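# Move foam block from desk to recessed far-aisle shelf

## Task

Pick up the small foam block lying on the desk and set it down on a shelf board (not on top of a carton) in the shelving section at the far end of the aisle that is set back deeper than its neighbours; the robot must stay upright and level throughout, since tipping or ending tilted counts as failure.

## Robot and tools

Robot: a Hello Robot Stretch 4, about 1.6 m tall, with one arm. It has an omni-wheel base (rim within 0.23 m of the base origin), a lift that slides along a vertical mast, a telescoping arm that reaches forward, and a wrist with yaw, pitch and roll ending in a two-finger gripper. Objects nearby may occasionally get nudged by something outside the robot's control.

Frames: the base frame sits on the floor below the base centre, x forward, y left, z up, in metres. hand_pose, a point between the open fingertips, is reported in this frame and may be somewhat wrong. The odometry frame is the base frame as it was when the scene began; base_odometry is given there and comes only from wheel rotation, so slipping shows up as motion. Its heading is in rad, left positive, -3.142 to 3.142.

Tool move: one action per call; always pass blocking false (true or missing is refused). It comes back within about 0.5 s while motion continues. cameras picks images: head_camera, head_left_camera, head_right_camera, wrist_camera or all (omitted or null gives all, [] none). An action contains base, joints or both, optionally with speeds, pace, contact_limits; or end_of_arm by itself. A move with no action just reports state and pictures.
- base: one object of relative offsets from where the base last reported itself (or from its current spot if a move was still running). translate_m: forward(+)/back, -2 to 2 m. strafe_m: left(+)/right, -2 to 2 m. rotate_rad: in-place turn, counter-clockwise(+), -3.2 to 3.2. Only translate_m and strafe_m may be combined (straight diagonal, no turning).
- joints: absolute targets keyed by name, one set for the single arm. lift_m 0 to 1.2 m (tolerance 0.004); arm_m 0 to 0.55 m extension (0.004); wrist_yaw_rad -1.134 to 4.276 (0 straight ahead, + left, 3.14 tucked back, above 3.4 may hit the arm); wrist_pitch_rad -1.117 to 4.259 (0 level, 1.57 pointing down); wrist_roll_rad -1.117 to 4.259 (0 fingers level, + clockwise viewed from behind); gripper_m -0.038 to 0.141 m fingertip gap (reading may be off by up to 0.015; -0.02 or less makes fingers press each other). Wrist tolerances are 0.02. Targets outside range are clipped and flagged; other bad values are refused; unknown keys make the call invalid.
- pace: slow, default, fast, max. Base 0.1/0.3/0.4/0.6 m/s and 1/2/3/4 rad/s; lift 0.15/0.3/0.4/0.5 m/s; arm 0.1/0.4/0.6/0.7 m/s; wrist always 1.82 rad/s. A raised lift (above 0.2) lowers base speed, to 0.3 m/s and 1 rad/s at 1.2.
- speeds: per-joint top speed overriding pace (not gripper_m).
- contact_limits: 0 to 1 per motion (arm_m, lift_m, translate_m, strafe_m, rotate_rad), default 0.5; put each only next to its own command. A base limit persists until the next base action. Even at 0 the arm needs roughly 15 to 40 N to stop; for gentle pressing use 0 and aim 1 to 3 mm past contact. Carrying a load upward, keep lift_m's limit at least 0.15 per kg (0.3 for 2 kg).
- end_of_arm: "enable_torque" re-powers a wrist or gripper motor that cut out.
All motions start together; a new move replaces only what it names. Each action ends by 14 s (time_out). Joints left out may keep pushing toward old targets.

wait: seconds 0 to 10, plus cameras; returns early once all motion rests. wait(0) shows progress under "earlier move".
stop: brakes all running motions and re-brakes slack wheels; the "stop:" line tells whether they hold.
zoom_image: camera plus region [x0, y0, x1, y1] in pixels of that camera's latest image, top-left origin, at most 504x504.
finished_scene: scene number; ends the scene irreversibly. The block must stay in place without the robot.

Results: "move" reads done or the worst status. Statuses: moving, done (for the base: wheels turned enough, slipping possible), off_target, contact_stop (that motion goes slack), time_out, limit_stop_at_own_body, limit_stop_at_tilt (lean over 6 degrees; lift, arm and wheels go slack), torque_fault. Any uncommanded stop or refusal cancels your later move/wait/finished_scene calls in that reply. on_its_own reports unrequested behaviour ("held at" is the target). lidar_m: 12 distances in m, 30-degree sectors counter-clockwise from straight ahead (4th left, 7th behind, 10th right); "-" is nothing seen or closer than 0.25 m; it misses glass and thin legs. wrist_depth_mm: 7x7 grid of median depths, 100 to 2000 mm, "-" unknown. turned_by_wheels vs turned_by_imu differing by over 0.1 rad over a move suggests a bump or slip. base_tilt in degrees (forward, right), about 3 degrees bias. motor_effort in percent (peak in brackets); servo_current in mA for wrist and gripper.

Gripping: command a gap more than 0.015 below the block's width; about 0.06 below resists tugs, and squeezing pulls the object inward. A grip shows as higher gripper servo_current, not via the position reading. Fingers pressed on a surface can jam.

Avoid: self-collision with the gripper over the base when lift is below about 0.2 (0.45 pointing down), tilting up combined with roll or right yaw, folded-wrist tilts; lift targets below 0.02 or above 1.18 at max pace. Do not drive, turn or brake fast with heavy loads and the arm extended, and avoid hard sustained pushes, which can tip the robot. Do not drop the block, release it moving, slam or hit things.

Cameras: head_camera pinhole 420x560; head_left_camera and head_right_camera fisheye 420x672; wrist_camera pinhole 616x392. Calibration (K, distortion, T_world_to_cam from the base frame) is approximate and wrist-camera pose error grows with arm extension.

Each tool is called by a JSON object that holds its "method" and its "body", one argument or row to a line.

## Session

{"method": "move", "body": {
  "blocking": false
}}

Scene clock: 0.00 s.
base_odometry: x=+0.000 y=+0.000 heading=+0.000
turned_by_wheels: +0.000
turned_by_imu: +0.000
base_tilt: forward=+0.4 right=+1.5
lidar_m: 1.23 1.23 1.41 2.40 1.42 1.83 2.96 2.95 1.60 1.35 1.35 1.48
base_status: not commanded
joint_positions: lift_m=+0.140 arm_m=+0.002 wrist_yaw_rad=+3.046 wrist_pitch_rad=+0.002 wrist_roll_rad=+0.000 gripper_m=+0.056
joint_status: not commanded
measured_speeds: all 0
motor_effort: lift_m=+20 arm_m=-4 wheel_0=+0 wheel_1=+0 wheel_2=+0
servo_current: wrist_yaw_rad=33 wrist_pitch_rad=33 wrist_roll_rad=26 gripper_m=46
hand_pose: x=-0.1056 y=+0.1144 z=+0.3181 quat_wxyz=(+0.048, -0.001, +0.000, +0.999) (m; base frame)
wrist_depth_mm: 136 139 - - - - - / 114 140 - - - - - / 123 150 - - - - - / 137 192 - - - - - / - - - - - 1921 - / 1118 1138 196 1008 1078 1205 1205 / 798 723 831 152 759 866 854
pictures: head_camera, head_left_camera, head_right_camera, wrist_camera

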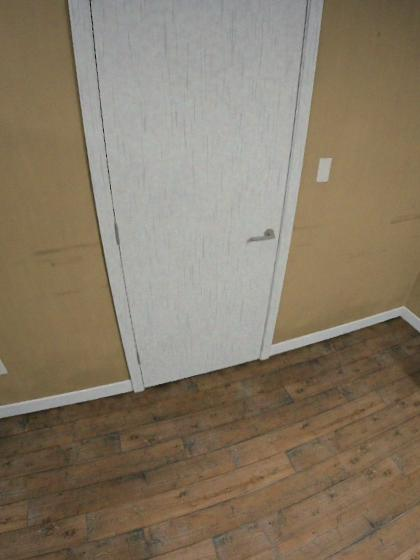

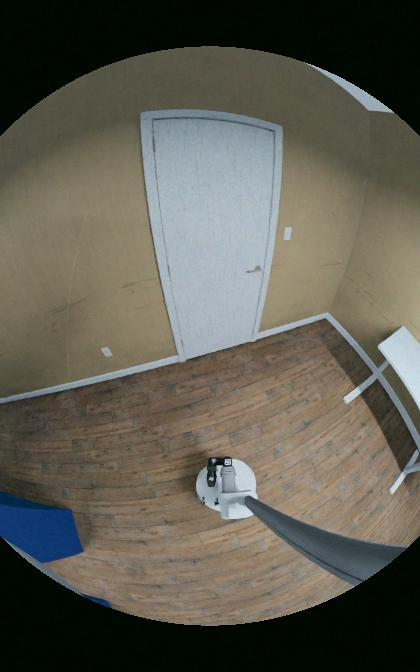

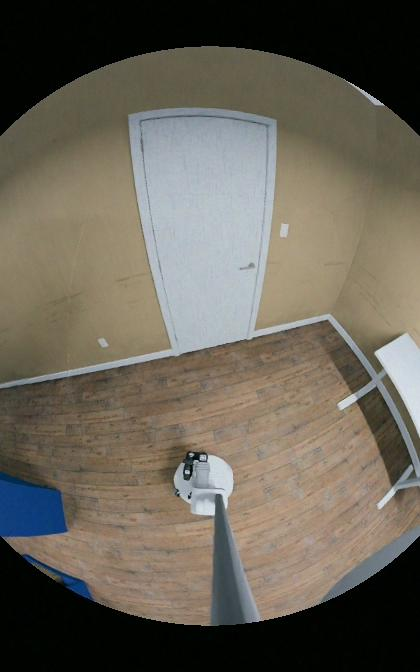

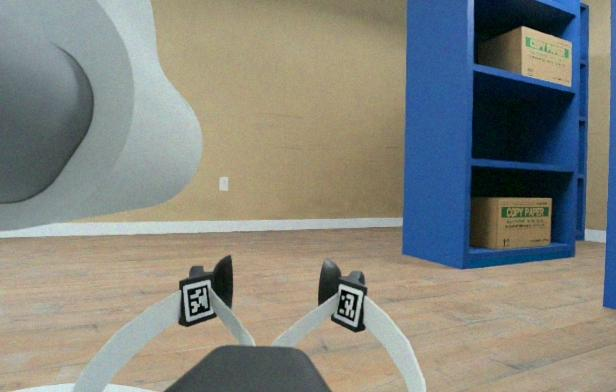

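{"method": "move", "body": {
  "base": {"rotate_rad": -1.5},
  "joints": {"lift_m": 0.9},
  "blocking": false,
  "cameras": []
}}

{"method": "wait", "body": {
  "seconds": 3
}}

Scene clock: 4.60 s.
move: moving
base_odometry: x=+0.000 y=+0.000 heading=-0.261
turned_by_wheels: -0.261
turned_by_imu: -0.258
base_tilt: forward=+0.4 right=+1.4
lidar_m: 1.31 1.22 1.30 1.75 1.42 1.50 2.01 2.94 3.04 1.42 1.32 1.91
base_status: rotate_rad moving
joint_positions: lift_m=+0.179 arm_m=+0.002 wrist_yaw_rad=+3.046 wrist_pitch_rad=+0.002 wrist_roll_rad=+0.000 gripper_m=+0.056
joint_status: lift_m moving
measured_speeds: translate_m=+0.001 strafe_m=-0.001 rotate_rad=-0.990 lift_m=+0.149 arm_m=+0.000 wrist_yaw_rad=+0.000 wrist_pitch_rad=+0.000 wrist_roll_rad=+0.000
motor_effort: lift_m=+27(27) arm_m=-4(4) wheel_0=+6(7) wheel_1=+7(7) wheel_2=+7(8)
servo_current: wrist_yaw_rad=39(46) wrist_pitch_rad=39(52) wrist_roll_rad=26(33) gripper_m=39(52)
hand_pose: x=-0.1056 y=+0.1144 z=+0.3570 quat_wxyz=(+0.048, -0.001, +0.000, +0.999) (m; base frame)
wrist_depth_mm: 136 139 - - - - - / 113 140 - - - - - / 123 149 - - - - - / 137 191 - - - - - / - - - - - - - / 1205 1229 196 1078 1182 1308 1098 / 866 732 904 153 809 878 931
pictures: none
No camera images: "cameras" was empty.

Scene clock: 7.60 s.
earlier move: moving
base_odometry: x=+0.000 y=+0.000 heading=-1.500
turned_by_wheels: -1.239
turned_by_imu: -1.224
base_tilt: forward=+0.5 right=+1.3
lidar_m: 1.33 1.36 1.38 1.24 1.26 1.53 2.84 1.44 1.84 2.95 2.96 1.51
base_status: done
joint_positions: lift_m=+0.900 arm_m=+0.002 wrist_yaw_rad=+3.046 wrist_pitch_rad=+0.002 wrist_roll_rad=+0.000 gripper_m=+0.056
joint_status: lift_m moving
measured_speeds: translate_m=+0.000 strafe_m=+0.000 rotate_rad=+0.000 lift_m=+0.011 arm_m=+0.000 wrist_yaw_rad=+0.000 wrist_pitch_rad=+0.000 wrist_roll_rad=+0.000
motor_effort: lift_m=+24(28) arm_m=-4(4) wheel_0=+3(7) wheel_1=-1(9) wheel_2=+0(8)
servo_current: wrist_yaw_rad=26(46) wrist_pitch_rad=39(52) wrist_roll_rad=26(33) gripper_m=39(52)
hand_pose: x=-0.1056 y=+0.1144 z=+1.0772 quat_wxyz=(+0.048, -0.001, +0.000, +0.999) (m; base frame)
wrist_depth_mm: 136 140 - - - - - / 115 140 - - - - - / 124 153 - - - - - / 138 200 - - - - - / - - - - - - - / - 173 198 - 186 - - / - 139 - 152 - - -
wait: 3.00 s; no rest
pictures: head_camera, head_left_camera, head_right_camera, wrist_camera
camera_calibration:
wrist_camera: T_world_to_cam=[[0.142573, 0.988827, 0.043527, -0.167697], [0.0287116, 0.039826, -0.998794, 1.12738], [-0.989368, 0.143651, -0.0227126, 0.133168], [0, 0, 0, 1]] pos_world=[0.123292, 0.101794, 1.13635]

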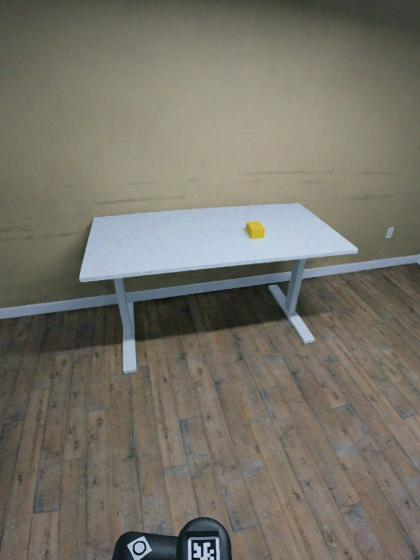

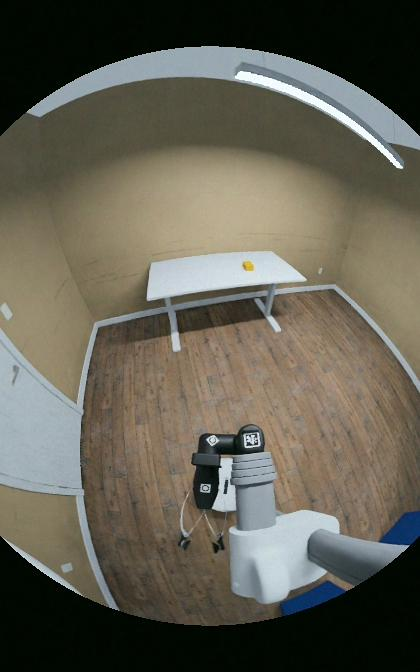

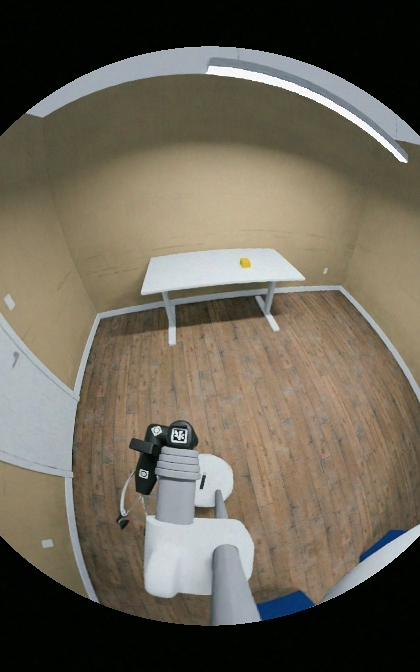

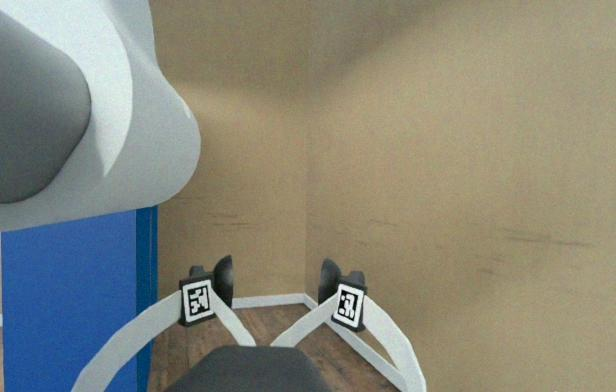

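{"method": "move", "body": {
  "base": {"translate_m": 0.6, "strafe_m": -0.35},
  "joints": {"lift_m": 1.05, "wrist_yaw_rad": 0, "wrist_pitch_rad": 1.2, "gripper_m": 0.13},
  "pace": "fast",
  "blocking": false,
  "cameras": []
}}

{"method": "wait", "body": {
  "seconds": 4
}}

Scene clock: 34.10 s.
earlier move: done
move: moving
base_odometry: x=-0.021 y=-0.044 heading=-1.500
turned_by_wheels: +0.000
turned_by_imu: -0.001
base_tilt: forward=+0.3 right=+1.4
lidar_m: 1.30 1.31 1.41 1.25 1.28 1.59 1.50 1.45 1.85 2.91 2.91 1.50
base_status: translate_m moving; strafe_m moving
joint_positions: lift_m=+0.965 arm_m=+0.002 wrist_yaw_rad=+2.394 wrist_pitch_rad=+0.664 wrist_roll_rad=+0.000 gripper_m=+0.076
joint_status: lift_m moving; wrist_yaw_rad moving; wrist_pitch_rad moving; gripper_m moving
measured_speeds: translate_m=+0.160 strafe_m=-0.093 rotate_rad=+0.001 lift_m=+0.248 arm_m=+0.000 wrist_yaw_rad=-1.802 wrist_pitch_rad=+1.818 wrist_roll_rad=+0.000
motor_effort: lift_m=+28(28) arm_m=-4(4) wheel_0=+11(11) wheel_1=-4(4) wheel_2=-11(11)
servo_current: wrist_yaw_rad=98(137) wrist_pitch_rad=65(72) wrist_roll_rad=26(33) gripper_m=52(98)
hand_pose: x=+0.0660 y=+0.2184 z=+0.9654 quat_wxyz=(+0.345, -0.304, +0.119, +0.880) (m; base frame)
wrist_depth_mm: - - - - - - - / - - - - - - - / - - - - - - - / 1983 1983 1983 1863 - - - / 1618 1618 1661 1661 1661 - - / 1366 1336 199 1397 195 1464 1366 / 1205 1160 1229 149 1182 1255 1229
pictures: none
No camera images: "cameras" was empty.

Scene clock: 36.70 s.
earlier move: done
base_odometry: x=-0.307 y=-0.623 heading=-1.500
turned_by_wheels: +0.000
turned_by_imu: -0.002
base_tilt: forward=+0.3 right=+1.3
lidar_m: 0.81 0.83 1.04 1.68 1.71 2.09 1.91 2.06 2.82 2.48 2.48 0.94
base_status: done
joint_positions: lift_m=+1.050 arm_m=+0.002 wrist_yaw_rad=+0.003 wrist_pitch_rad=+1.199 wrist_roll_rad=+0.000 gripper_m=+0.130
joint_status: all done
measured_speeds: all 0
motor_effort: lift_m=+24(28) arm_m=-4(4) wheel_0=+1(12) wheel_1=-2(6) wheel_2=+0(12)
servo_current: wrist_yaw_rad=39(137) wrist_pitch_rad=52(72) wrist_roll_rad=33(33) gripper_m=52(124)
hand_pose: x=+0.2783 y=-0.0871 z=+0.9592 quat_wxyz=(+0.826, -0.001, +0.564, +0.001) (m; base frame)
wrist_depth_mm: 1499 1537 1537 1537 1576 1576 1618 / 1397 1430 1464 1464 1464 1464 1499 / 1336 1366 1336 1366 1397 1366 1397 / 1255 1255 1281 1281 1281 1308 1308 / 1160 1182 1229 1205 1229 1229 1255 / 1138 205 1138 1160 202 1205 1160 / 1078 1060 1098 - 1138 1098 1138
wait: 2.60 of 4 s (the move ended)
pictures: head_camera, head_left_camera, head_right_camera, wrist_camera
camera_calibration:
wrist_camera: T_world_to_cam=[[0.0264364, -0.997813, 0.0605772, -0.175059], [-0.938659, -0.0456207, -0.341815, 0.638128], [0.343831, -0.047825, -0.937813, 1.02936], [0, 0, 0, 1]] pos_world=[0.249685, -0.0963351, 1.19408]

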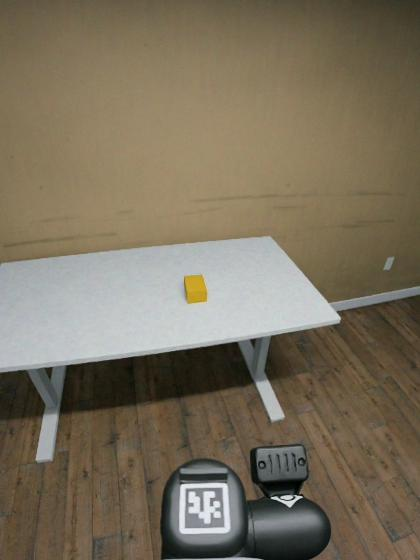

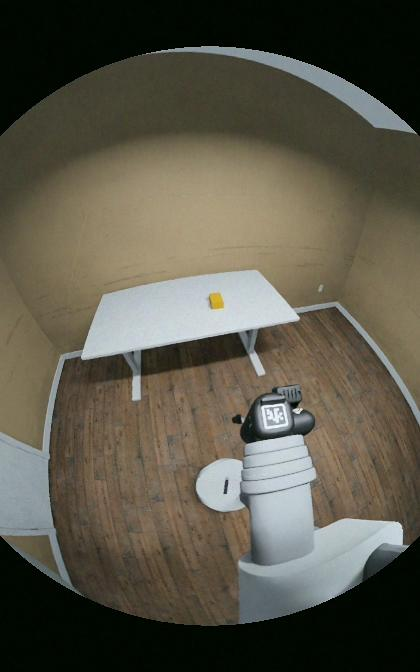

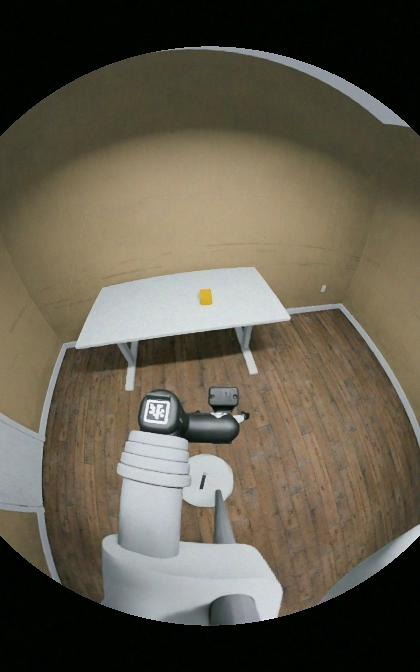

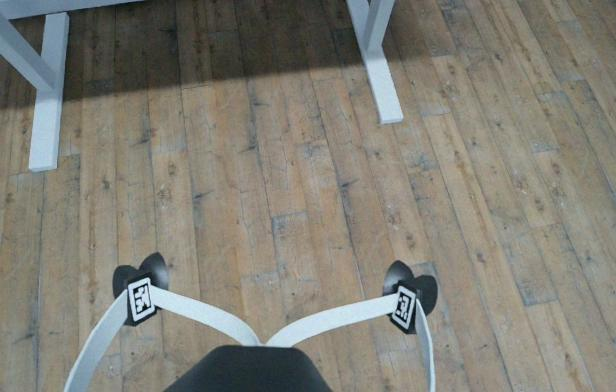

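{"method": "move", "body": {
  "base": {"translate_m": 0.52, "strafe_m": 0.11},
  "joints": {"arm_m": 0.4, "wrist_pitch_rad": 1.45},
  "blocking": false,
  "cameras": []
}}

{"method": "wait", "body": {
  "seconds": 5,
  "cameras": ["head_camera", "wrist_camera"]
}}

Scene clock: 51.90 s.
move: moving
base_odometry: x=-0.297 y=-0.655 heading=-1.500
turned_by_wheels: +0.000
turned_by_imu: +0.000
base_tilt: forward=+0.4 right=+1.4
lidar_m: 0.80 0.81 0.96 1.69 1.72 2.10 1.93 2.11 2.81 2.46 2.48 0.92
base_status: translate_m moving; strafe_m moving
joint_positions: lift_m=+1.050 arm_m=+0.054 wrist_yaw_rad=+0.003 wrist_pitch_rad=+1.448 wrist_roll_rad=+0.000 gripper_m=+0.130
joint_status: arm_m moving; wrist_pitch_rad moving
measured_speeds: translate_m=+0.122 strafe_m=+0.026 rotate_rad=+0.005 lift_m=+0.000 arm_m=+0.198 wrist_yaw_rad=+0.000 wrist_pitch_rad=+0.007 wrist_roll_rad=+0.000
motor_effort: lift_m=+24(24) arm_m=+8(9) wheel_0=+5(5) wheel_1=+4(9) wheel_2=-8(10)
servo_current: wrist_yaw_rad=39(46) wrist_pitch_rad=52(72) wrist_roll_rad=33(33) gripper_m=39(52)
hand_pose: x=+0.2609 y=-0.0873 z=+0.9416 quat_wxyz=(+0.749, -0.001, +0.662, +0.001) (m; base frame)
wrist_depth_mm: 1229 1255 1229 1255 1255 1281 1281 / 1205 1205 1229 1255 1229 1281 1281 / 1205 1205 1205 1229 1229 1229 1229 / 1182 1182 1182 1205 1205 1229 1205 / 1160 1160 1182 1182 1205 1182 1205 / 1138 205 931 946 202 1182 1182 / 1118 1118 917 - 1138 1160 1182
pictures: none
No camera images: "cameras" was empty.

Scene clock: 54.63 s.
earlier move: done
base_odometry: x=-0.160 y=-1.134 heading=-1.500
turned_by_wheels: +0.000
turned_by_imu: -0.001
base_tilt: forward=+0.3 right=+1.4
lidar_m: 0.31 0.31 0.36 0.80 1.73 2.09 2.45 2.55 2.82 2.46 0.58 0.35
base_status: done
joint_positions: lift_m=+1.050 arm_m=+0.400 wrist_yaw_rad=+0.003 wrist_pitch_rad=+1.448 wrist_roll_rad=+0.000 gripper_m=+0.130
joint_status: all done
measured_speeds: all 0
motor_effort: lift_m=+24(24) arm_m=+6(9) wheel_0=+2(6) wheel_1=+1(9) wheel_2=+0(10)
servo_current: wrist_yaw_rad=39(46) wrist_pitch_rad=33(72) wrist_roll_rad=26(39) gripper_m=39(52)
hand_pose: x=+0.6062 y=-0.0873 z=+0.9416 quat_wxyz=(+0.749, -0.001, +0.662, +0.001) (m; base frame)
wrist_depth_mm: - - - - - - - / - - - - - - - / - - - - - - - / - - 345 347 - - - / - - - 342 - - - / - 189 177 336 195 - - / - - - - - - -
wait: 2.73 of 5 s (the move ended)
pictures: head_camera, wrist_camera
camera_calibration:
wrist_camera: T_world_to_cam=[[0.0403932, -0.997779, 0.0529573, -0.184224], [-0.994007, -0.0455155, -0.0993895, 0.745184], [0.101579, -0.0486253, -0.993638, 1.0995], [0, 0, 0, 1]] pos_world=[0.636474, -0.0964338, 1.17632]

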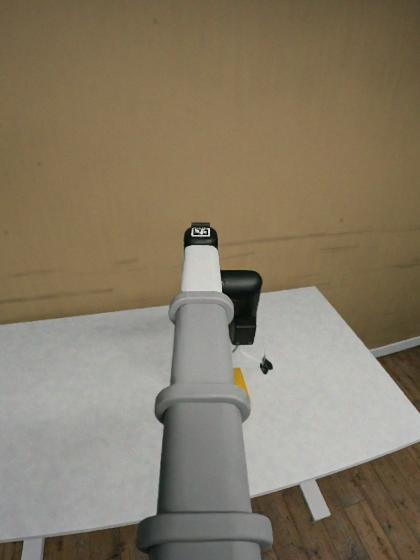

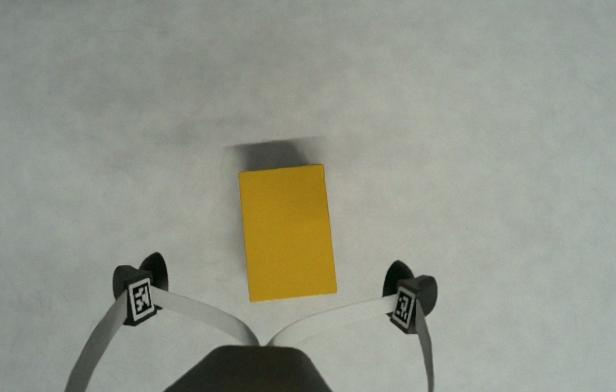

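{"method": "move", "body": {
  "base": {"strafe_m": -0.009},
  "joints": {"arm_m": 0.43, "lift_m": 0.905},
  "contact_limits": {"lift_m": 0.3},
  "blocking": false,
  "cameras": []
}}

{"method": "wait", "body": {
  "seconds": 3,
  "cameras": ["wrist_camera", "head_right_camera"]
}}

Scene clock: 69.60 s.
move: moving
base_odometry: x=-0.169 y=-1.135 heading=-1.500
turned_by_wheels: +0.000
turned_by_imu: +0.000
base_tilt: forward=+0.5 right=+1.4
lidar_m: 0.32 0.32 0.40 0.77 1.73 2.09 2.46 2.56 2.80 2.45 0.60 0.35
base_status: strafe_m moving
joint_positions: lift_m=+1.011 arm_m=+0.429 wrist_yaw_rad=+0.003 wrist_pitch_rad=+1.448 wrist_roll_rad=+0.000 gripper_m=+0.130
joint_status: lift_m moving; arm_m moving
measured_speeds: translate_m=+0.000 strafe_m=+0.000 rotate_rad=+0.000 lift_m=-0.149 arm_m=+0.021 wrist_yaw_rad=+0.000 wrist_pitch_rad=+0.000 wrist_roll_rad=+0.000
motor_effort: lift_m=+12(21) arm_m=+8(11) wheel_0=+2(9) wheel_1=+1(8) wheel_2=-1(2)
servo_current: wrist_yaw_rad=39(39) wrist_pitch_rad=33(46) wrist_roll_rad=26(33) gripper_m=46(52)
contact_limits: lift_m 0.3
hand_pose: x=+0.6359 y=-0.0873 z=+0.9032 quat_wxyz=(+0.749, -0.001, +0.662, +0.001) (m; base frame)
wrist_depth_mm: - - - - - - - / - - - - - - - / - - - - - - - / - - - 314 - - - / - - 309 309 - - - / - 188 182 304 195 - - / - - - - - - -
pictures: none
No camera images: "cameras" was empty.

Scene clock: 70.77 s.
earlier move: done
base_odometry: x=-0.169 y=-1.135 heading=-1.500
turned_by_wheels: +0.000
turned_by_imu: +0.000
base_tilt: forward=+0.4 right=+1.3
lidar_m: 0.29 0.31 0.40 0.78 1.72 2.12 2.45 2.56 2.80 2.45 0.60 0.35
base_status: done
joint_positions: lift_m=+0.905 arm_m=+0.430 wrist_yaw_rad=+0.003 wrist_pitch_rad=+1.448 wrist_roll_rad=+0.000 gripper_m=+0.130
joint_status: all done
measured_speeds: all 0
motor_effort: lift_m=+14(21) arm_m=+6(11) wheel_0=+1(9) wheel_1=+1(8) wheel_2=+0(2)
servo_current: wrist_yaw_rad=39(46) wrist_pitch_rad=46(52) wrist_roll_rad=33(33) gripper_m=46(52)
contact_limits: lift_m 0.3
hand_pose: x=+0.6362 y=-0.0873 z=+0.7974 quat_wxyz=(+0.749, -0.001, +0.662, +0.001) (m; base frame)
wrist_depth_mm: - - - - - - - / - - - - - - - / - - - - - - - / - - 200 202 - - - / - - 198 198 - - - / - 187 195 195 195 - - / - - 191 194 - - -
wait: 1.17 of 3 s (the move ended)
pictures: head_right_camera, wrist_camera
camera_calibration:
wrist_camera: T_world_to_cam=[[0.0403932, -0.997779, 0.0529573, -0.177799], [-0.994007, -0.0455155, -0.0993895, 0.760672], [0.101579, -0.0486253, -0.993638, 0.953166], [0, 0, 0, 1]] pos_world=[0.666474, -0.0964338, 1.03212]

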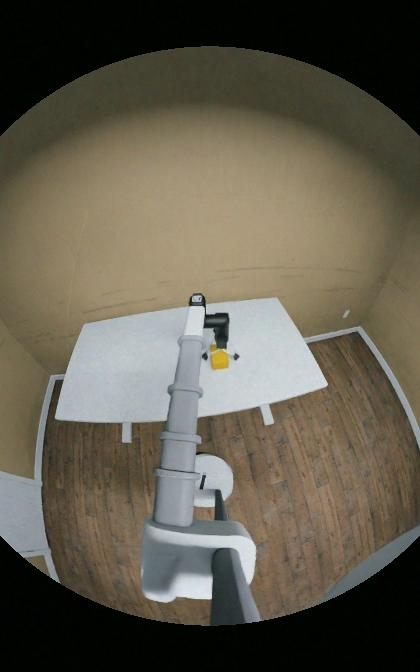

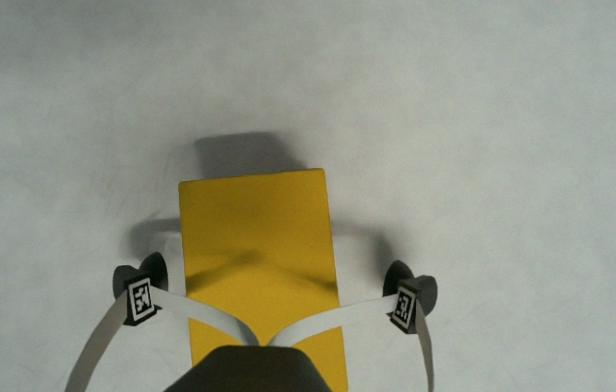

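{"method": "move", "body": {
  "joints": {"gripper_m": 0.02},
  "blocking": false,
  "cameras": []
}}

{"method": "wait", "body": {
  "seconds": 2,
  "cameras": []
}}

{"method": "move", "body": {
  "joints": {"lift_m": 1.1},
  "blocking": false,
  "cameras": []
}}

{"method": "wait", "body": {
  "seconds": 0.6,
  "cameras": ["wrist_camera"]
}}

Scene clock: 79.70 s.
move: moving
base_odometry: x=-0.169 y=-1.135 heading=-1.500
turned_by_wheels: +0.000
turned_by_imu: -0.001
base_tilt: forward=+0.4 right=+1.4
lidar_m: 0.31 0.31 0.39 0.78 1.73 2.12 2.45 2.55 2.83 2.45 0.59 0.36
base_status: not commanded
joint_positions: lift_m=+0.905 arm_m=+0.430 wrist_yaw_rad=+0.003 wrist_pitch_rad=+1.448 wrist_roll_rad=+0.000 gripper_m=+0.116
joint_status: gripper_m moving
measured_speeds: all 0
motor_effort: lift_m=+14(14) arm_m=+6(6) wheel_0=+1(1) wheel_1=+1(1) wheel_2=+0(0)
servo_current: wrist_yaw_rad=39(39) wrist_pitch_rad=46(46) wrist_roll_rad=26(33) gripper_m=98(104)
contact_limits: lift_m 0.3
hand_pose: x=+0.6362 y=-0.0873 z=+0.7974 quat_wxyz=(+0.749, -0.001, +0.662, +0.001) (m; base frame)
wrist_depth_mm: - - - - - - - / - - - - - - - / - - - - - - - / - - 200 201 - - - / - - 197 198 - - - / - 185 194 195 192 - - / - - - - - - -
pictures: none
No camera images: "cameras" was empty.

Scene clock: 81.17 s.
earlier move: done
base_odometry: x=-0.169 y=-1.135 heading=-1.500
turned_by_wheels: +0.000
turned_by_imu: +0.000
base_tilt: forward=+0.5 right=+1.4
lidar_m: 0.29 0.31 0.37 0.78 1.73 2.08 2.45 2.55 2.78 2.45 0.59 0.35
base_status: not commanded
joint_positions: lift_m=+0.905 arm_m=+0.430 wrist_yaw_rad=+0.003 wrist_pitch_rad=+1.448 wrist_roll_rad=+0.000 gripper_m=+0.021
joint_status: all done
measured_speeds: all 0
motor_effort: lift_m=+14(14) arm_m=+6(6) wheel_0=+1(1) wheel_1=+1(1) wheel_2=+0(0)
servo_current: wrist_yaw_rad=33(46) wrist_pitch_rad=39(46) wrist_roll_rad=33(33) gripper_m=130(299)
contact_limits: lift_m 0.3
hand_pose: x=+0.6362 y=-0.0873 z=+0.7974 quat_wxyz=(+0.749, -0.001, +0.662, +0.001) (m; base frame)
wrist_depth_mm: - - - - - - - / - - - - - - - / - - - - - - - / - - 180 182 - - - / - - 178 180 - - - / - 175 175 177 181 - - / - - - 174 - - -
wait: 1.47 of 2 s (the move ended)
pictures: none
No camera images: "cameras" was empty.

Scene clock: 81.67 s.
move: moving
base_odometry: x=-0.169 y=-1.135 heading=-1.500
turned_by_wheels: +0.000
turned_by_imu: +0.000
base_tilt: forward=+0.5 right=+1.3
lidar_m: 0.31 0.32 0.39 0.76 1.72 2.13 2.47 2.55 2.80 2.46 0.59 0.36
base_status: not commanded
joint_positions: lift_m=+0.944 arm_m=+0.430 wrist_yaw_rad=+0.003 wrist_pitch_rad=+1.448 wrist_roll_rad=+0.000 gripper_m=+0.021
joint_status: lift_m moving
measured_speeds: translate_m=+0.000 strafe_m=+0.000 rotate_rad=+0.000 lift_m=+0.149 arm_m=+0.000 wrist_yaw_rad=+0.000 wrist_pitch_rad=+0.000 wrist_roll_rad=+0.000
motor_effort: lift_m=+27(27) arm_m=+6(6) wheel_0=+1(1) wheel_1=+1(1) wheel_2=+0(0)
servo_current: wrist_yaw_rad=39(39) wrist_pitch_rad=39(46) wrist_roll_rad=33(33) gripper_m=117(130)
hand_pose: x=+0.6362 y=-0.0873 z=+0.8358 quat_wxyz=(+0.749, -0.001, +0.662, +0.001) (m; base frame)
wrist_depth_mm: - - - - - - - / - - - - - - - / - - - - - - - / - - 180 182 - - - / - - 178 179 - - - / - 175 175 177 180 - - / - - - 174 - - -
pictures: none
No camera images: "cameras" was empty.

Scene clock: 82.27 s.
earlier move: moving
base_odometry: x=-0.169 y=-1.135 heading=-1.500
turned_by_wheels: +0.000
turned_by_imu: +0.000
base_tilt: forward=+0.3 right=+1.5
lidar_m: 0.29 0.30 0.41 0.77 1.71 2.11 2.46 2.55 2.76 2.43 0.59 0.35
base_status: not commanded
joint_positions: lift_m=+1.062 arm_m=+0.430 wrist_yaw_rad=+0.003 wrist_pitch_rad=+1.448 wrist_roll_rad=+0.000 gripper_m=+0.021
joint_status: lift_m moving
measured_speeds: translate_m=+0.000 strafe_m=+0.000 rotate_rad=+0.000 lift_m=+0.155 arm_m=+0.000 wrist_yaw_rad=+0.000 wrist_pitch_rad=+0.000 wrist_roll_rad=+0.000
motor_effort: lift_m=+25(27) arm_m=+6(6) wheel_0=+1(1) wheel_1=+1(1) wheel_2=+0(0)
servo_current: wrist_yaw_rad=46(46) wrist_pitch_rad=46(46) wrist_roll_rad=20(39) gripper_m=117(130)
hand_pose: x=+0.6362 y=-0.0873 z=+0.9540 quat_wxyz=(+0.749, -0.001, +0.662, +0.001) (m; base frame)
wrist_depth_mm: - - - - - - - / - - - - - - - / - - - - - - - / - - 180 182 - - - / - - 178 180 - - - / - 175 175 177 180 - - / - - - 175 - - -
wait: 0.60 s; no rest
pictures: wrist_camera
camera_calibration:
wrist_camera: T_world_to_cam=[[0.0403932, -0.997779, 0.0529573, -0.186087], [-0.994007, -0.0455155, -0.0993895, 0.776227], [0.101579, -0.0486253, -0.993638, 1.10867], [0, 0, 0, 1]] pos_world=[0.666474, -0.0964338, 1.18862]

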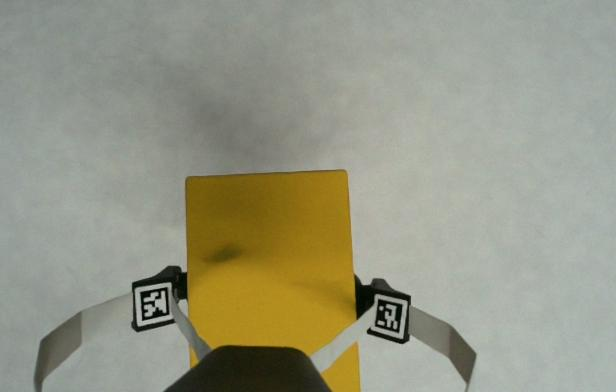

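{"method": "move", "body": {
  "base": {"translate_m": -0.75},
  "joints": {"arm_m": 0.0},
  "blocking": false,
  "cameras": []
}}

{"method": "wait", "body": {
  "seconds": 3.5,
  "cameras": []
}}

{"method": "move", "body": {
  "base": {"rotate_rad": -2.9},
  "blocking": false,
  "cameras": []
}}

{"method": "wait", "body": {
  "seconds": 4
}}

Scene clock: 90.87 s.
earlier move: done
move: moving
base_odometry: x=-0.171 y=-1.102 heading=-1.500
turned_by_wheels: +0.000
turned_by_imu: -0.001
base_tilt: forward=+0.3 right=+1.5
lidar_m: 0.32 0.35 0.42 0.82 1.71 2.08 2.43 2.51 2.82 2.46 0.64 0.39
base_status: translate_m moving
joint_positions: lift_m=+1.100 arm_m=+0.378 wrist_yaw_rad=+0.003 wrist_pitch_rad=+1.448 wrist_roll_rad=+0.000 gripper_m=+0.021
joint_status: arm_m moving; the others done
joint sent to its limit — arm_m, lower limit.
measured_speeds: translate_m=-0.125 strafe_m=+0.002 rotate_rad=+0.003 lift_m=+0.000 arm_m=-0.199 wrist_yaw_rad=+0.000 wrist_pitch_rad=+0.000 wrist_roll_rad=+0.000
motor_effort: lift_m=+24(24) arm_m=-6(8) wheel_0=-7(8) wheel_1=-4(7) wheel_2=+9(10)
servo_current: wrist_yaw_rad=33(39) wrist_pitch_rad=39(52) wrist_roll_rad=26(39) gripper_m=124(137)
hand_pose: x=+0.5842 y=-0.0873 z=+0.9915 quat_wxyz=(+0.749, -0.001, +0.662, +0.001) (m; base frame)
wrist_depth_mm: - - - - - - - / - - - - - - - / - - - - - - - / - - 180 182 - - - / - - 178 180 - - - / - 175 175 177 180 - - / - - - 174 - - -
pictures: none
No camera images: "cameras" was empty.

Scene clock: 94.37 s.
earlier move: done
base_odometry: x=-0.222 y=-0.387 heading=-1.500
turned_by_wheels: +0.000
turned_by_imu: +0.000
base_tilt: forward=+0.5 right=+1.4
lidar_m: 1.03 1.04 1.82 1.56 1.54 1.91 1.72 1.73 2.07 2.61 2.63 1.17
base_status: done
joint_positions: lift_m=+1.100 arm_m=+0.002 wrist_yaw_rad=+0.003 wrist_pitch_rad=+1.448 wrist_roll_rad=+0.000 gripper_m=+0.021
joint_status: all done
joint sent to its limit — arm_m, lower limit.
measured_speeds: all 0
motor_effort: lift_m=+24(24) arm_m=-6(9) wheel_0=-3(8) wheel_1=-1(7) wheel_2=+0(11)
servo_current: wrist_yaw_rad=26(46) wrist_pitch_rad=39(65) wrist_roll_rad=26(39) gripper_m=124(137)
hand_pose: x=+0.2089 y=-0.0873 z=+0.9916 quat_wxyz=(+0.749, -0.001, +0.663, +0.001) (m; base frame)
wrist_depth_mm: 1281 1281 1308 1281 1308 1308 1366 / 1255 1281 1281 1281 1308 1336 1336 / 1255 1229 1281 1255 1281 1281 1308 / 1229 1229 181 182 1255 1255 1281 / 1205 1205 178 180 1229 1255 1255 / 1182 177 175 177 180 1205 1229 / 1160 1160 174 175 1229 1205 1229
wait: 3.50 s; at rest by 3.47 s
pictures: none
No camera images: "cameras" was empty.

Scene clock: 94.87 s.
move: moving
base_odometry: x=-0.222 y=-0.387 heading=-1.670
turned_by_wheels: -0.170
turned_by_imu: -0.167
base_tilt: forward=+0.2 right=+1.3
lidar_m: 1.02 1.04 1.16 1.56 1.56 1.75 1.74 1.72 1.92 2.64 2.62 1.31
base_status: rotate_rad moving
joint_positions: lift_m=+1.100 arm_m=+0.002 wrist_yaw_rad=+0.003 wrist_pitch_rad=+1.448 wrist_roll_rad=+0.000 gripper_m=+0.021
joint_status: not commanded
measured_speeds: translate_m=+0.000 strafe_m=+0.001 rotate_rad=-0.648 lift_m=+0.000 arm_m=+0.000 wrist_yaw_rad=+0.000 wrist_pitch_rad=+0.000 wrist_roll_rad=+0.000
motor_effort: lift_m=+24(24) arm_m=-6(6) wheel_0=+6(6) wheel_1=+6(7) wheel_2=+6(7)
servo_current: wrist_yaw_rad=33(46) wrist_pitch_rad=33(46) wrist_roll_rad=26(33) gripper_m=124(130)
hand_pose: x=+0.2089 y=-0.0873 z=+0.9916 quat_wxyz=(+0.749, -0.001, +0.663, +0.001) (m; base frame)
wrist_depth_mm: 1281 1308 1308 1336 1308 1336 1336 / 1281 1281 1281 1308 1281 1308 1336 / 1255 1255 1255 1255 1281 1308 1308 / 1205 1229 181 182 1255 1255 1281 / 1182 1205 178 179 1255 1255 1255 / 1205 177 176 177 180 1229 1229 / 1160 1182 174 174 1205 1205 1205
pictures: none
No camera images: "cameras" was empty.

Scene clock: 97.87 s.
earlier move: done
base_odometry: x=-0.222 y=-0.387 heading=+1.884
turned_by_wheels: -2.730
turned_by_imu: -2.695
base_tilt: forward=+0.3 right=+1.5
lidar_m: 1.72 1.91 2.69 2.62 2.53 1.09 1.05 1.12 1.56 1.55 1.66 2.36
base_status: done
joint_positions: lift_m=+1.100 arm_m=+0.002 wrist_yaw_rad=+0.003 wrist_pitch_rad=+1.448 wrist_roll_rad=+0.000 gripper_m=+0.021
joint_status: not commanded
measured_speeds: all 0
motor_effort: lift_m=+23(24) arm_m=-6(6) wheel_0=+3(7) wheel_1=+2(8) wheel_2=+1(7)
servo_current: wrist_yaw_rad=33(46) wrist_pitch_rad=33(52) wrist_roll_rad=26(33) gripper_m=130(137)
hand_pose: x=+0.2089 y=-0.0873 z=+0.9917 quat_wxyz=(+0.749, -0.001, +0.663, +0.001) (m; base frame)
wrist_depth_mm: 1281 1281 1308 1308 1308 1308 1336 / 1281 1255 1281 1281 1281 1336 1336 / 1255 1255 1255 1281 1281 1281 1308 / 1255 1255 181 182 1255 1281 1281 / 1182 1205 178 180 1255 1255 1255 / 1182 176 175 177 180 1229 1229 / 1160 1160 174 174 1205 1205 1229
wait: 3.00 of 4 s (the move ended)
pictures: head_camera, head_left_camera, head_right_camera, wrist_camera
camera_calibration:
wrist_camera: T_world_to_cam=[[0.0403988, -0.997779, 0.0529537, -0.17082], [-0.994017, -0.045516, -0.0992906, 0.355116], [0.10148, -0.0486256, -0.993648, 1.18957], [0, 0, 0, 1]] pos_world=[0.239174, -0.0964338, 1.22632]

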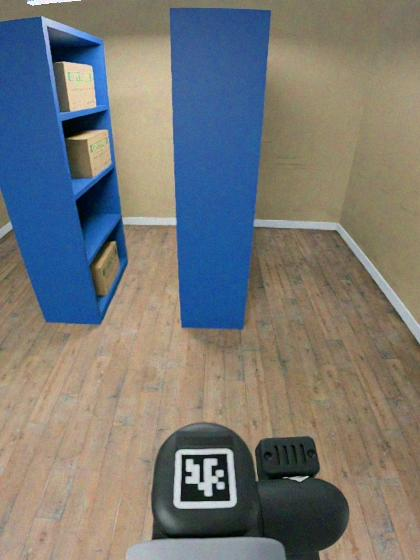

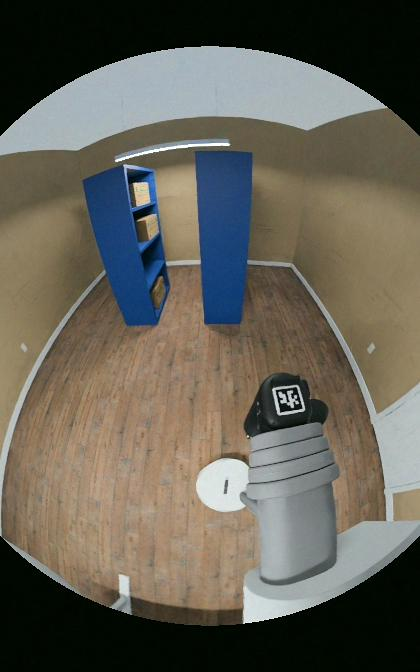

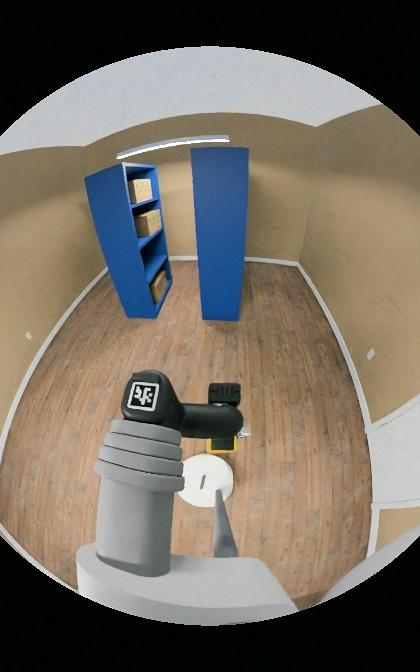

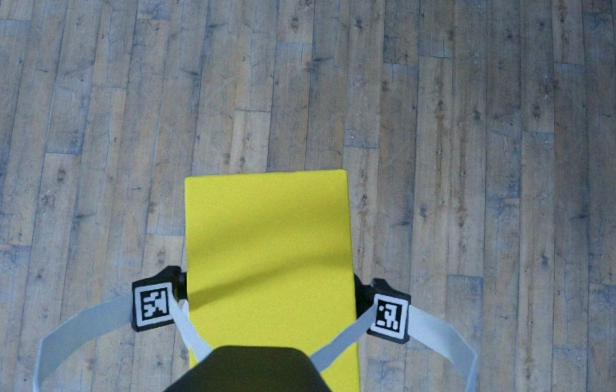

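{"method": "zoom_image", "body": {
  "camera": "head_camera",
  "region": [0, 0, 280, 340]
}}

Scaled by 1.482 from the camera's 420x560 image, which has a finer 1200x1600 frame.

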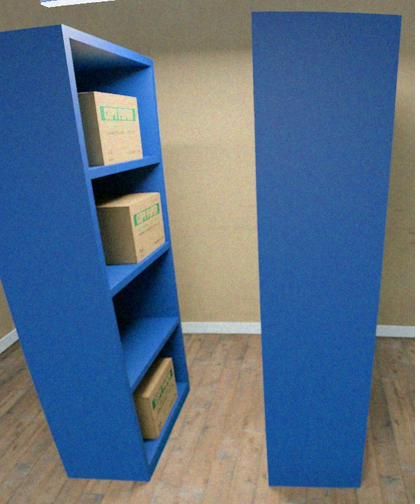

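{"method": "move", "body": {
  "base": {"rotate_rad": -0.035},
  "joints": {"lift_m": 0.8},
  "blocking": false,
  "cameras": []
}}

{"method": "wait", "body": {
  "seconds": 1,
  "cameras": []
}}

{"method": "move", "body": {
  "base": {"translate_m": 1.25, "strafe_m": 0.5},
  "pace": "fast",
  "blocking": false,
  "cameras": []
}}

{"method": "wait", "body": {
  "seconds": 6
}}

Scene clock: 143.20 s.
move: moving
base_odometry: x=-0.222 y=-0.387 heading=+1.849
turned_by_wheels: -0.034
turned_by_imu: -0.035
base_tilt: forward=+0.5 right=+1.3
lidar_m: 1.72 1.91 2.75 2.63 2.59 1.08 1.03 1.10 1.60 1.55 1.64 2.31
base_status: rotate_rad moving
joint_positions: lift_m=+1.061 arm_m=+0.002 wrist_yaw_rad=+0.003 wrist_pitch_rad=+1.448 wrist_roll_rad=+0.000 gripper_m=+0.021
joint_status: lift_m moving
measured_speeds: translate_m=+0.000 strafe_m=+0.000 rotate_rad=+0.000 lift_m=-0.149 arm_m=+0.000 wrist_yaw_rad=+0.000 wrist_pitch_rad=+0.000 wrist_roll_rad=+0.000
motor_effort: lift_m=+12(23) arm_m=-6(6) wheel_0=+2(5) wheel_1=+1(7) wheel_2=+3(5)
servo_current: wrist_yaw_rad=33(39) wrist_pitch_rad=39(52) wrist_roll_rad=26(33) gripper_m=117(124)
hand_pose: x=+0.2089 y=-0.0873 z=+0.9532 quat_wxyz=(+0.749, -0.001, +0.663, +0.001) (m; base frame)
wrist_depth_mm: 1255 1255 1255 1281 1281 1308 1308 / 1255 1229 1255 1281 1281 1281 1281 / 1205 1182 1229 1255 1229 1255 1255 / 1182 1182 181 182 1229 1255 1255 / 1182 1160 178 180 1205 1205 1205 / 1138 177 176 177 180 1182 1205 / 1138 1160 174 174 1160 1182 1205
pictures: none
No camera images: "cameras" was empty.

Scene clock: 144.20 s.
earlier move: moving
base_odometry: x=-0.222 y=-0.387 heading=+1.849
turned_by_wheels: +0.000
turned_by_imu: +0.000
base_tilt: forward=+0.5 right=+1.4
lidar_m: 1.73 1.92 2.72 2.63 2.61 1.07 1.03 1.08 1.59 1.55 1.66 2.29
base_status: done
joint_positions: lift_m=+0.836 arm_m=+0.002 wrist_yaw_rad=+0.003 wrist_pitch_rad=+1.448 wrist_roll_rad=+0.000 gripper_m=+0.021
joint_status: lift_m moving
measured_speeds: translate_m=+0.000 strafe_m=+0.000 rotate_rad=+0.000 lift_m=-0.151 arm_m=+0.000 wrist_yaw_rad=+0.000 wrist_pitch_rad=+0.000 wrist_roll_rad=+0.000
motor_effort: lift_m=+13(23) arm_m=-6(6) wheel_0=+2(5) wheel_1=+2(7) wheel_2=+3(5)
servo_current: wrist_yaw_rad=26(46) wrist_pitch_rad=26(52) wrist_roll_rad=26(33) gripper_m=117(130)
hand_pose: x=+0.2089 y=-0.0873 z=+0.7281 quat_wxyz=(+0.749, -0.001, +0.663, +0.001) (m; base frame)
wrist_depth_mm: 1008 1008 1025 1025 1042 1060 1042 / 976 991 1008 1025 1025 1042 1042 / 976 991 991 991 991 1008 1025 / 946 960 181 182 976 991 991 / 946 960 178 180 976 976 991 / 917 177 175 177 180 946 976 / 917 723 174 174 931 946 960
wait: 1.00 s; no rest
pictures: none
No camera images: "cameras" was empty.

Scene clock: 144.70 s.
move: moving
base_odometry: x=-0.251 y=-0.349 heading=+1.850
turned_by_wheels: +0.000
turned_by_imu: +0.000
base_tilt: forward=+0.4 right=+1.4
lidar_m: 1.67 1.88 2.71 2.62 2.69 1.13 1.08 1.14 1.64 1.56 1.66 2.31
base_status: translate_m moving; strafe_m moving
joint_positions: lift_m=+0.800 arm_m=+0.002 wrist_yaw_rad=+0.003 wrist_pitch_rad=+1.448 wrist_roll_rad=+0.000 gripper_m=+0.021
joint_status: lift_m moving
measured_speeds: translate_m=+0.170 strafe_m=+0.067 rotate_rad=+0.006 lift_m=-0.002 arm_m=+0.000 wrist_yaw_rad=+0.000 wrist_pitch_rad=+0.000 wrist_roll_rad=+0.000
motor_effort: lift_m=+14(15) arm_m=-6(6) wheel_0=+4(5) wheel_1=+9(10) wheel_2=-10(11)
servo_current: wrist_yaw_rad=39(39) wrist_pitch_rad=46(52) wrist_roll_rad=26(33) gripper_m=124(130)
hand_pose: x=+0.2088 y=-0.0873 z=+0.6924 quat_wxyz=(+0.749, -0.001, +0.663, +0.001) (m; base frame)
wrist_depth_mm: 960 960 991 976 991 1008 1008 / 960 960 960 960 991 976 991 / 946 931 960 960 946 960 976 / 917 917 181 182 946 960 960 / 904 917 178 179 946 931 946 / 891 177 175 177 180 931 931 / 866 683 174 174 917 904 917
pictures: none
No camera images: "cameras" was empty.

Scene clock: 148.93 s.
earlier move: done
base_odometry: x=-1.047 y=+0.677 heading=+1.850
turned_by_wheels: +0.000
turned_by_imu: +0.000
base_tilt: forward=+0.3 right=+1.2
lidar_m: 1.17 0.58 0.71 2.12 2.22 3.08 3.11 2.41 2.18 2.10 0.71 0.54
base_status: done
joint_positions: lift_m=+0.800 arm_m=+0.002 wrist_yaw_rad=+0.003 wrist_pitch_rad=+1.448 wrist_roll_rad=+0.000 gripper_m=+0.021
joint_status: all done
measured_speeds: all 0
motor_effort: lift_m=+14(15) arm_m=-6(6) wheel_0=+2(5) wheel_1=+1(10) wheel_2=+0(12)
servo_current: wrist_yaw_rad=33(52) wrist_pitch_rad=46(59) wrist_roll_rad=26(33) gripper_m=130(137)
hand_pose: x=+0.2088 y=-0.0873 z=+0.6924 quat_wxyz=(+0.749, -0.001, +0.663, +0.001) (m; base frame)
wrist_depth_mm: - 976 976 991 991 - - / - 960 946 976 976 - - / 931 931 946 960 960 976 960 / 917 917 181 182 960 946 960 / 904 917 178 179 946 946 960 / 891 176 176 177 181 931 931 / 878 676 174 174 891 904 917
wait: 4.23 of 6 s (the move ended)
pictures: head_camera, head_left_camera, head_right_camera, wrist_camera
camera_calibration:
wrist_camera: T_world_to_cam=[[0.040405, -0.99778, 0.0529465, -0.154966], [-0.994028, -0.0455161, -0.0991813, 0.3253], [0.101371, -0.0486229, -0.99366, 0.892209], [0, 0, 0, 1]] pos_world=[0.239174, -0.0964338, 0.927021]

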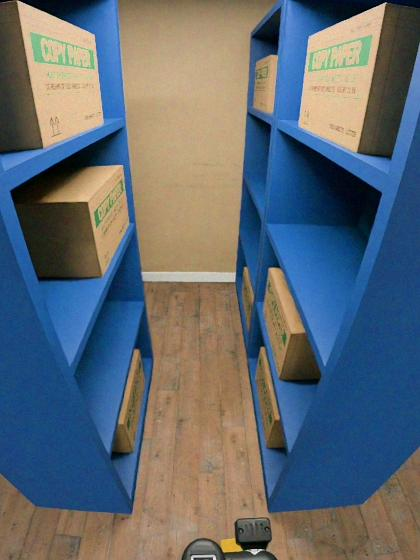

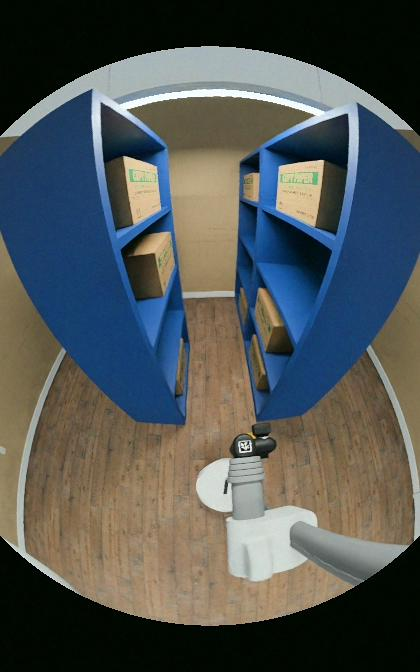

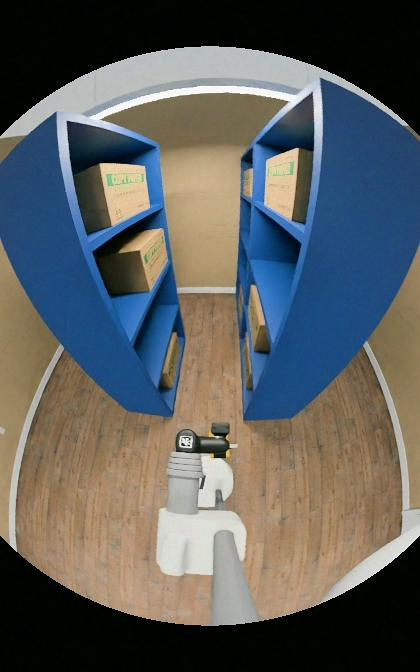

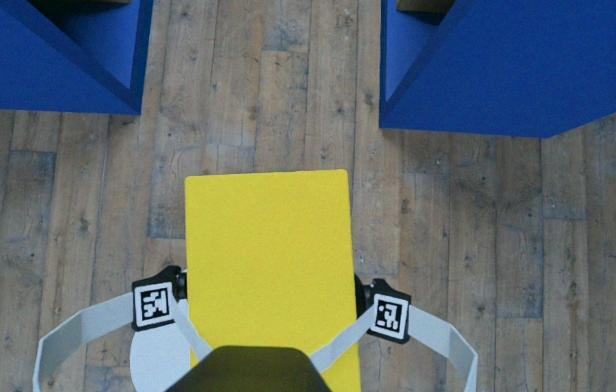

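{"method": "zoom_image", "body": {
  "camera": "head_camera",
  "region": [100, 80, 300, 480]
}}

Scaled by 1.260 from the camera's 420x560 image, which has a finer 1200x1600 frame.

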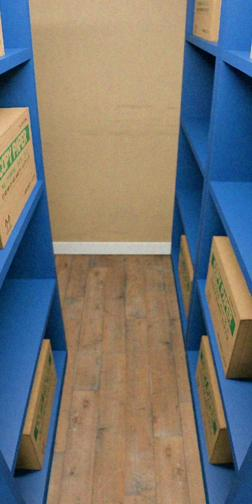

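{"method": "move", "body": {
  "base": {"translate_m": 1.25, "strafe_m": 0.005},
  "contact_limits": {"translate_m": 0.3},
  "blocking": false,
  "cameras": []
}}

{"method": "wait", "body": {
  "seconds": 6
}}

Scene clock: 172.97 s.
move: moving
base_odometry: x=-1.056 y=+0.709 heading=+1.850
turned_by_wheels: +0.000
turned_by_imu: -0.001
base_tilt: forward=+0.2 right=+1.3
lidar_m: 1.20 0.55 0.69 2.13 2.24 3.08 3.17 2.44 2.17 2.08 0.66 0.54
base_status: translate_m moving; strafe_m moving
joint_positions: lift_m=+0.800 arm_m=+0.002 wrist_yaw_rad=+0.003 wrist_pitch_rad=+1.448 wrist_roll_rad=+0.000 gripper_m=+0.021
joint_status: not commanded
measured_speeds: translate_m=+0.123 strafe_m=+0.000 rotate_rad=-0.004 lift_m=+0.000 arm_m=+0.000 wrist_yaw_rad=+0.000 wrist_pitch_rad=+0.000 wrist_roll_rad=+0.000
motor_effort: lift_m=+14(14) arm_m=-6(6) wheel_0=+6(7) wheel_1=+6(6) wheel_2=-9(9)
servo_current: wrist_yaw_rad=33(39) wrist_pitch_rad=46(52) wrist_roll_rad=26(33) gripper_m=117(130)
contact_limits: translate_m 0.3
hand_pose: x=+0.2088 y=-0.0873 z=+0.6924 quat_wxyz=(+0.749, -0.001, +0.663, +0.001) (m; base frame)
wrist_depth_mm: - 960 976 991 976 - - / - 960 976 960 976 - - / 946 931 946 960 976 976 976 / 917 904 181 182 946 946 960 / 904 904 178 179 917 931 946 / 891 177 176 177 180 931 931 / 878 683 174 174 917 904 917
pictures: none
No camera images: "cameras" was empty.

Scene clock: 178.10 s.
earlier move: done
base_odometry: x=-1.396 y=+1.878 heading=+1.850
turned_by_wheels: +0.000
turned_by_imu: -0.002
base_tilt: forward=+0.4 right=+1.4
lidar_m: 1.11 1.06 0.29 0.27 0.29 0.41 - 0.42 0.29 0.25 0.28 0.44
base_status: done
joint_positions: lift_m=+0.800 arm_m=+0.002 wrist_yaw_rad=+0.003 wrist_pitch_rad=+1.448 wrist_roll_rad=+0.000 gripper_m=+0.021
joint_status: not commanded
measured_speeds: all 0
motor_effort: lift_m=+14(14) arm_m=-6(6) wheel_0=+1(7) wheel_1=+2(9) wheel_2=+2(10)
servo_current: wrist_yaw_rad=33(52) wrist_pitch_rad=33(65) wrist_roll_rad=26(39) gripper_m=117(137)
contact_limits: translate_m 0.3
hand_pose: x=+0.2088 y=-0.0873 z=+0.6924 quat_wxyz=(+0.749, -0.001, +0.663, +0.001) (m; base frame)
wrist_depth_mm: 976 960 976 991 991 442 424 / 960 960 960 976 960 439 415 / 931 946 946 960 946 433 410 / 917 917 181 182 878 402 399 / 904 917 178 180 - 392 297 / - 175 175 177 180 - - / 647 676 174 175 707 153 -
wait: 5.13 of 6 s (the move ended)
pictures: head_camera, head_left_camera, head_right_camera, wrist_camera
camera_calibration:
wrist_camera: T_world_to_cam=[[0.040405, -0.99778, 0.0529465, -0.154966], [-0.994028, -0.0455161, -0.0991813, 0.3253], [0.101371, -0.0486229, -0.99366, 0.892209], [0, 0, 0, 1]] pos_world=[0.239174, -0.0964338, 0.927021]

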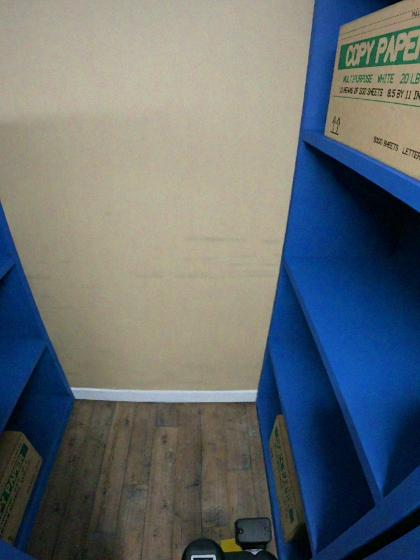

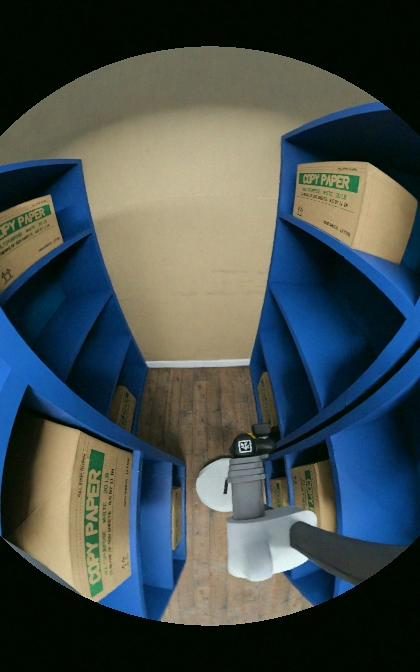

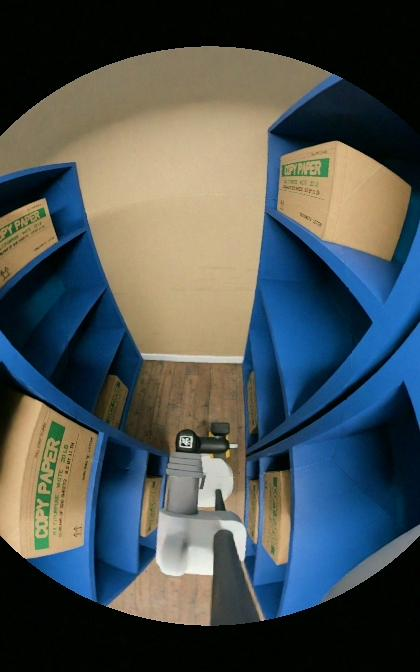

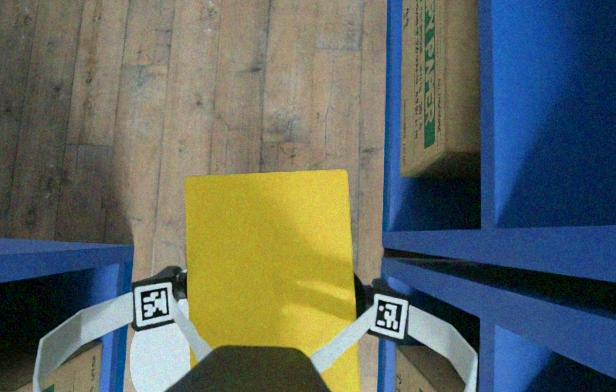

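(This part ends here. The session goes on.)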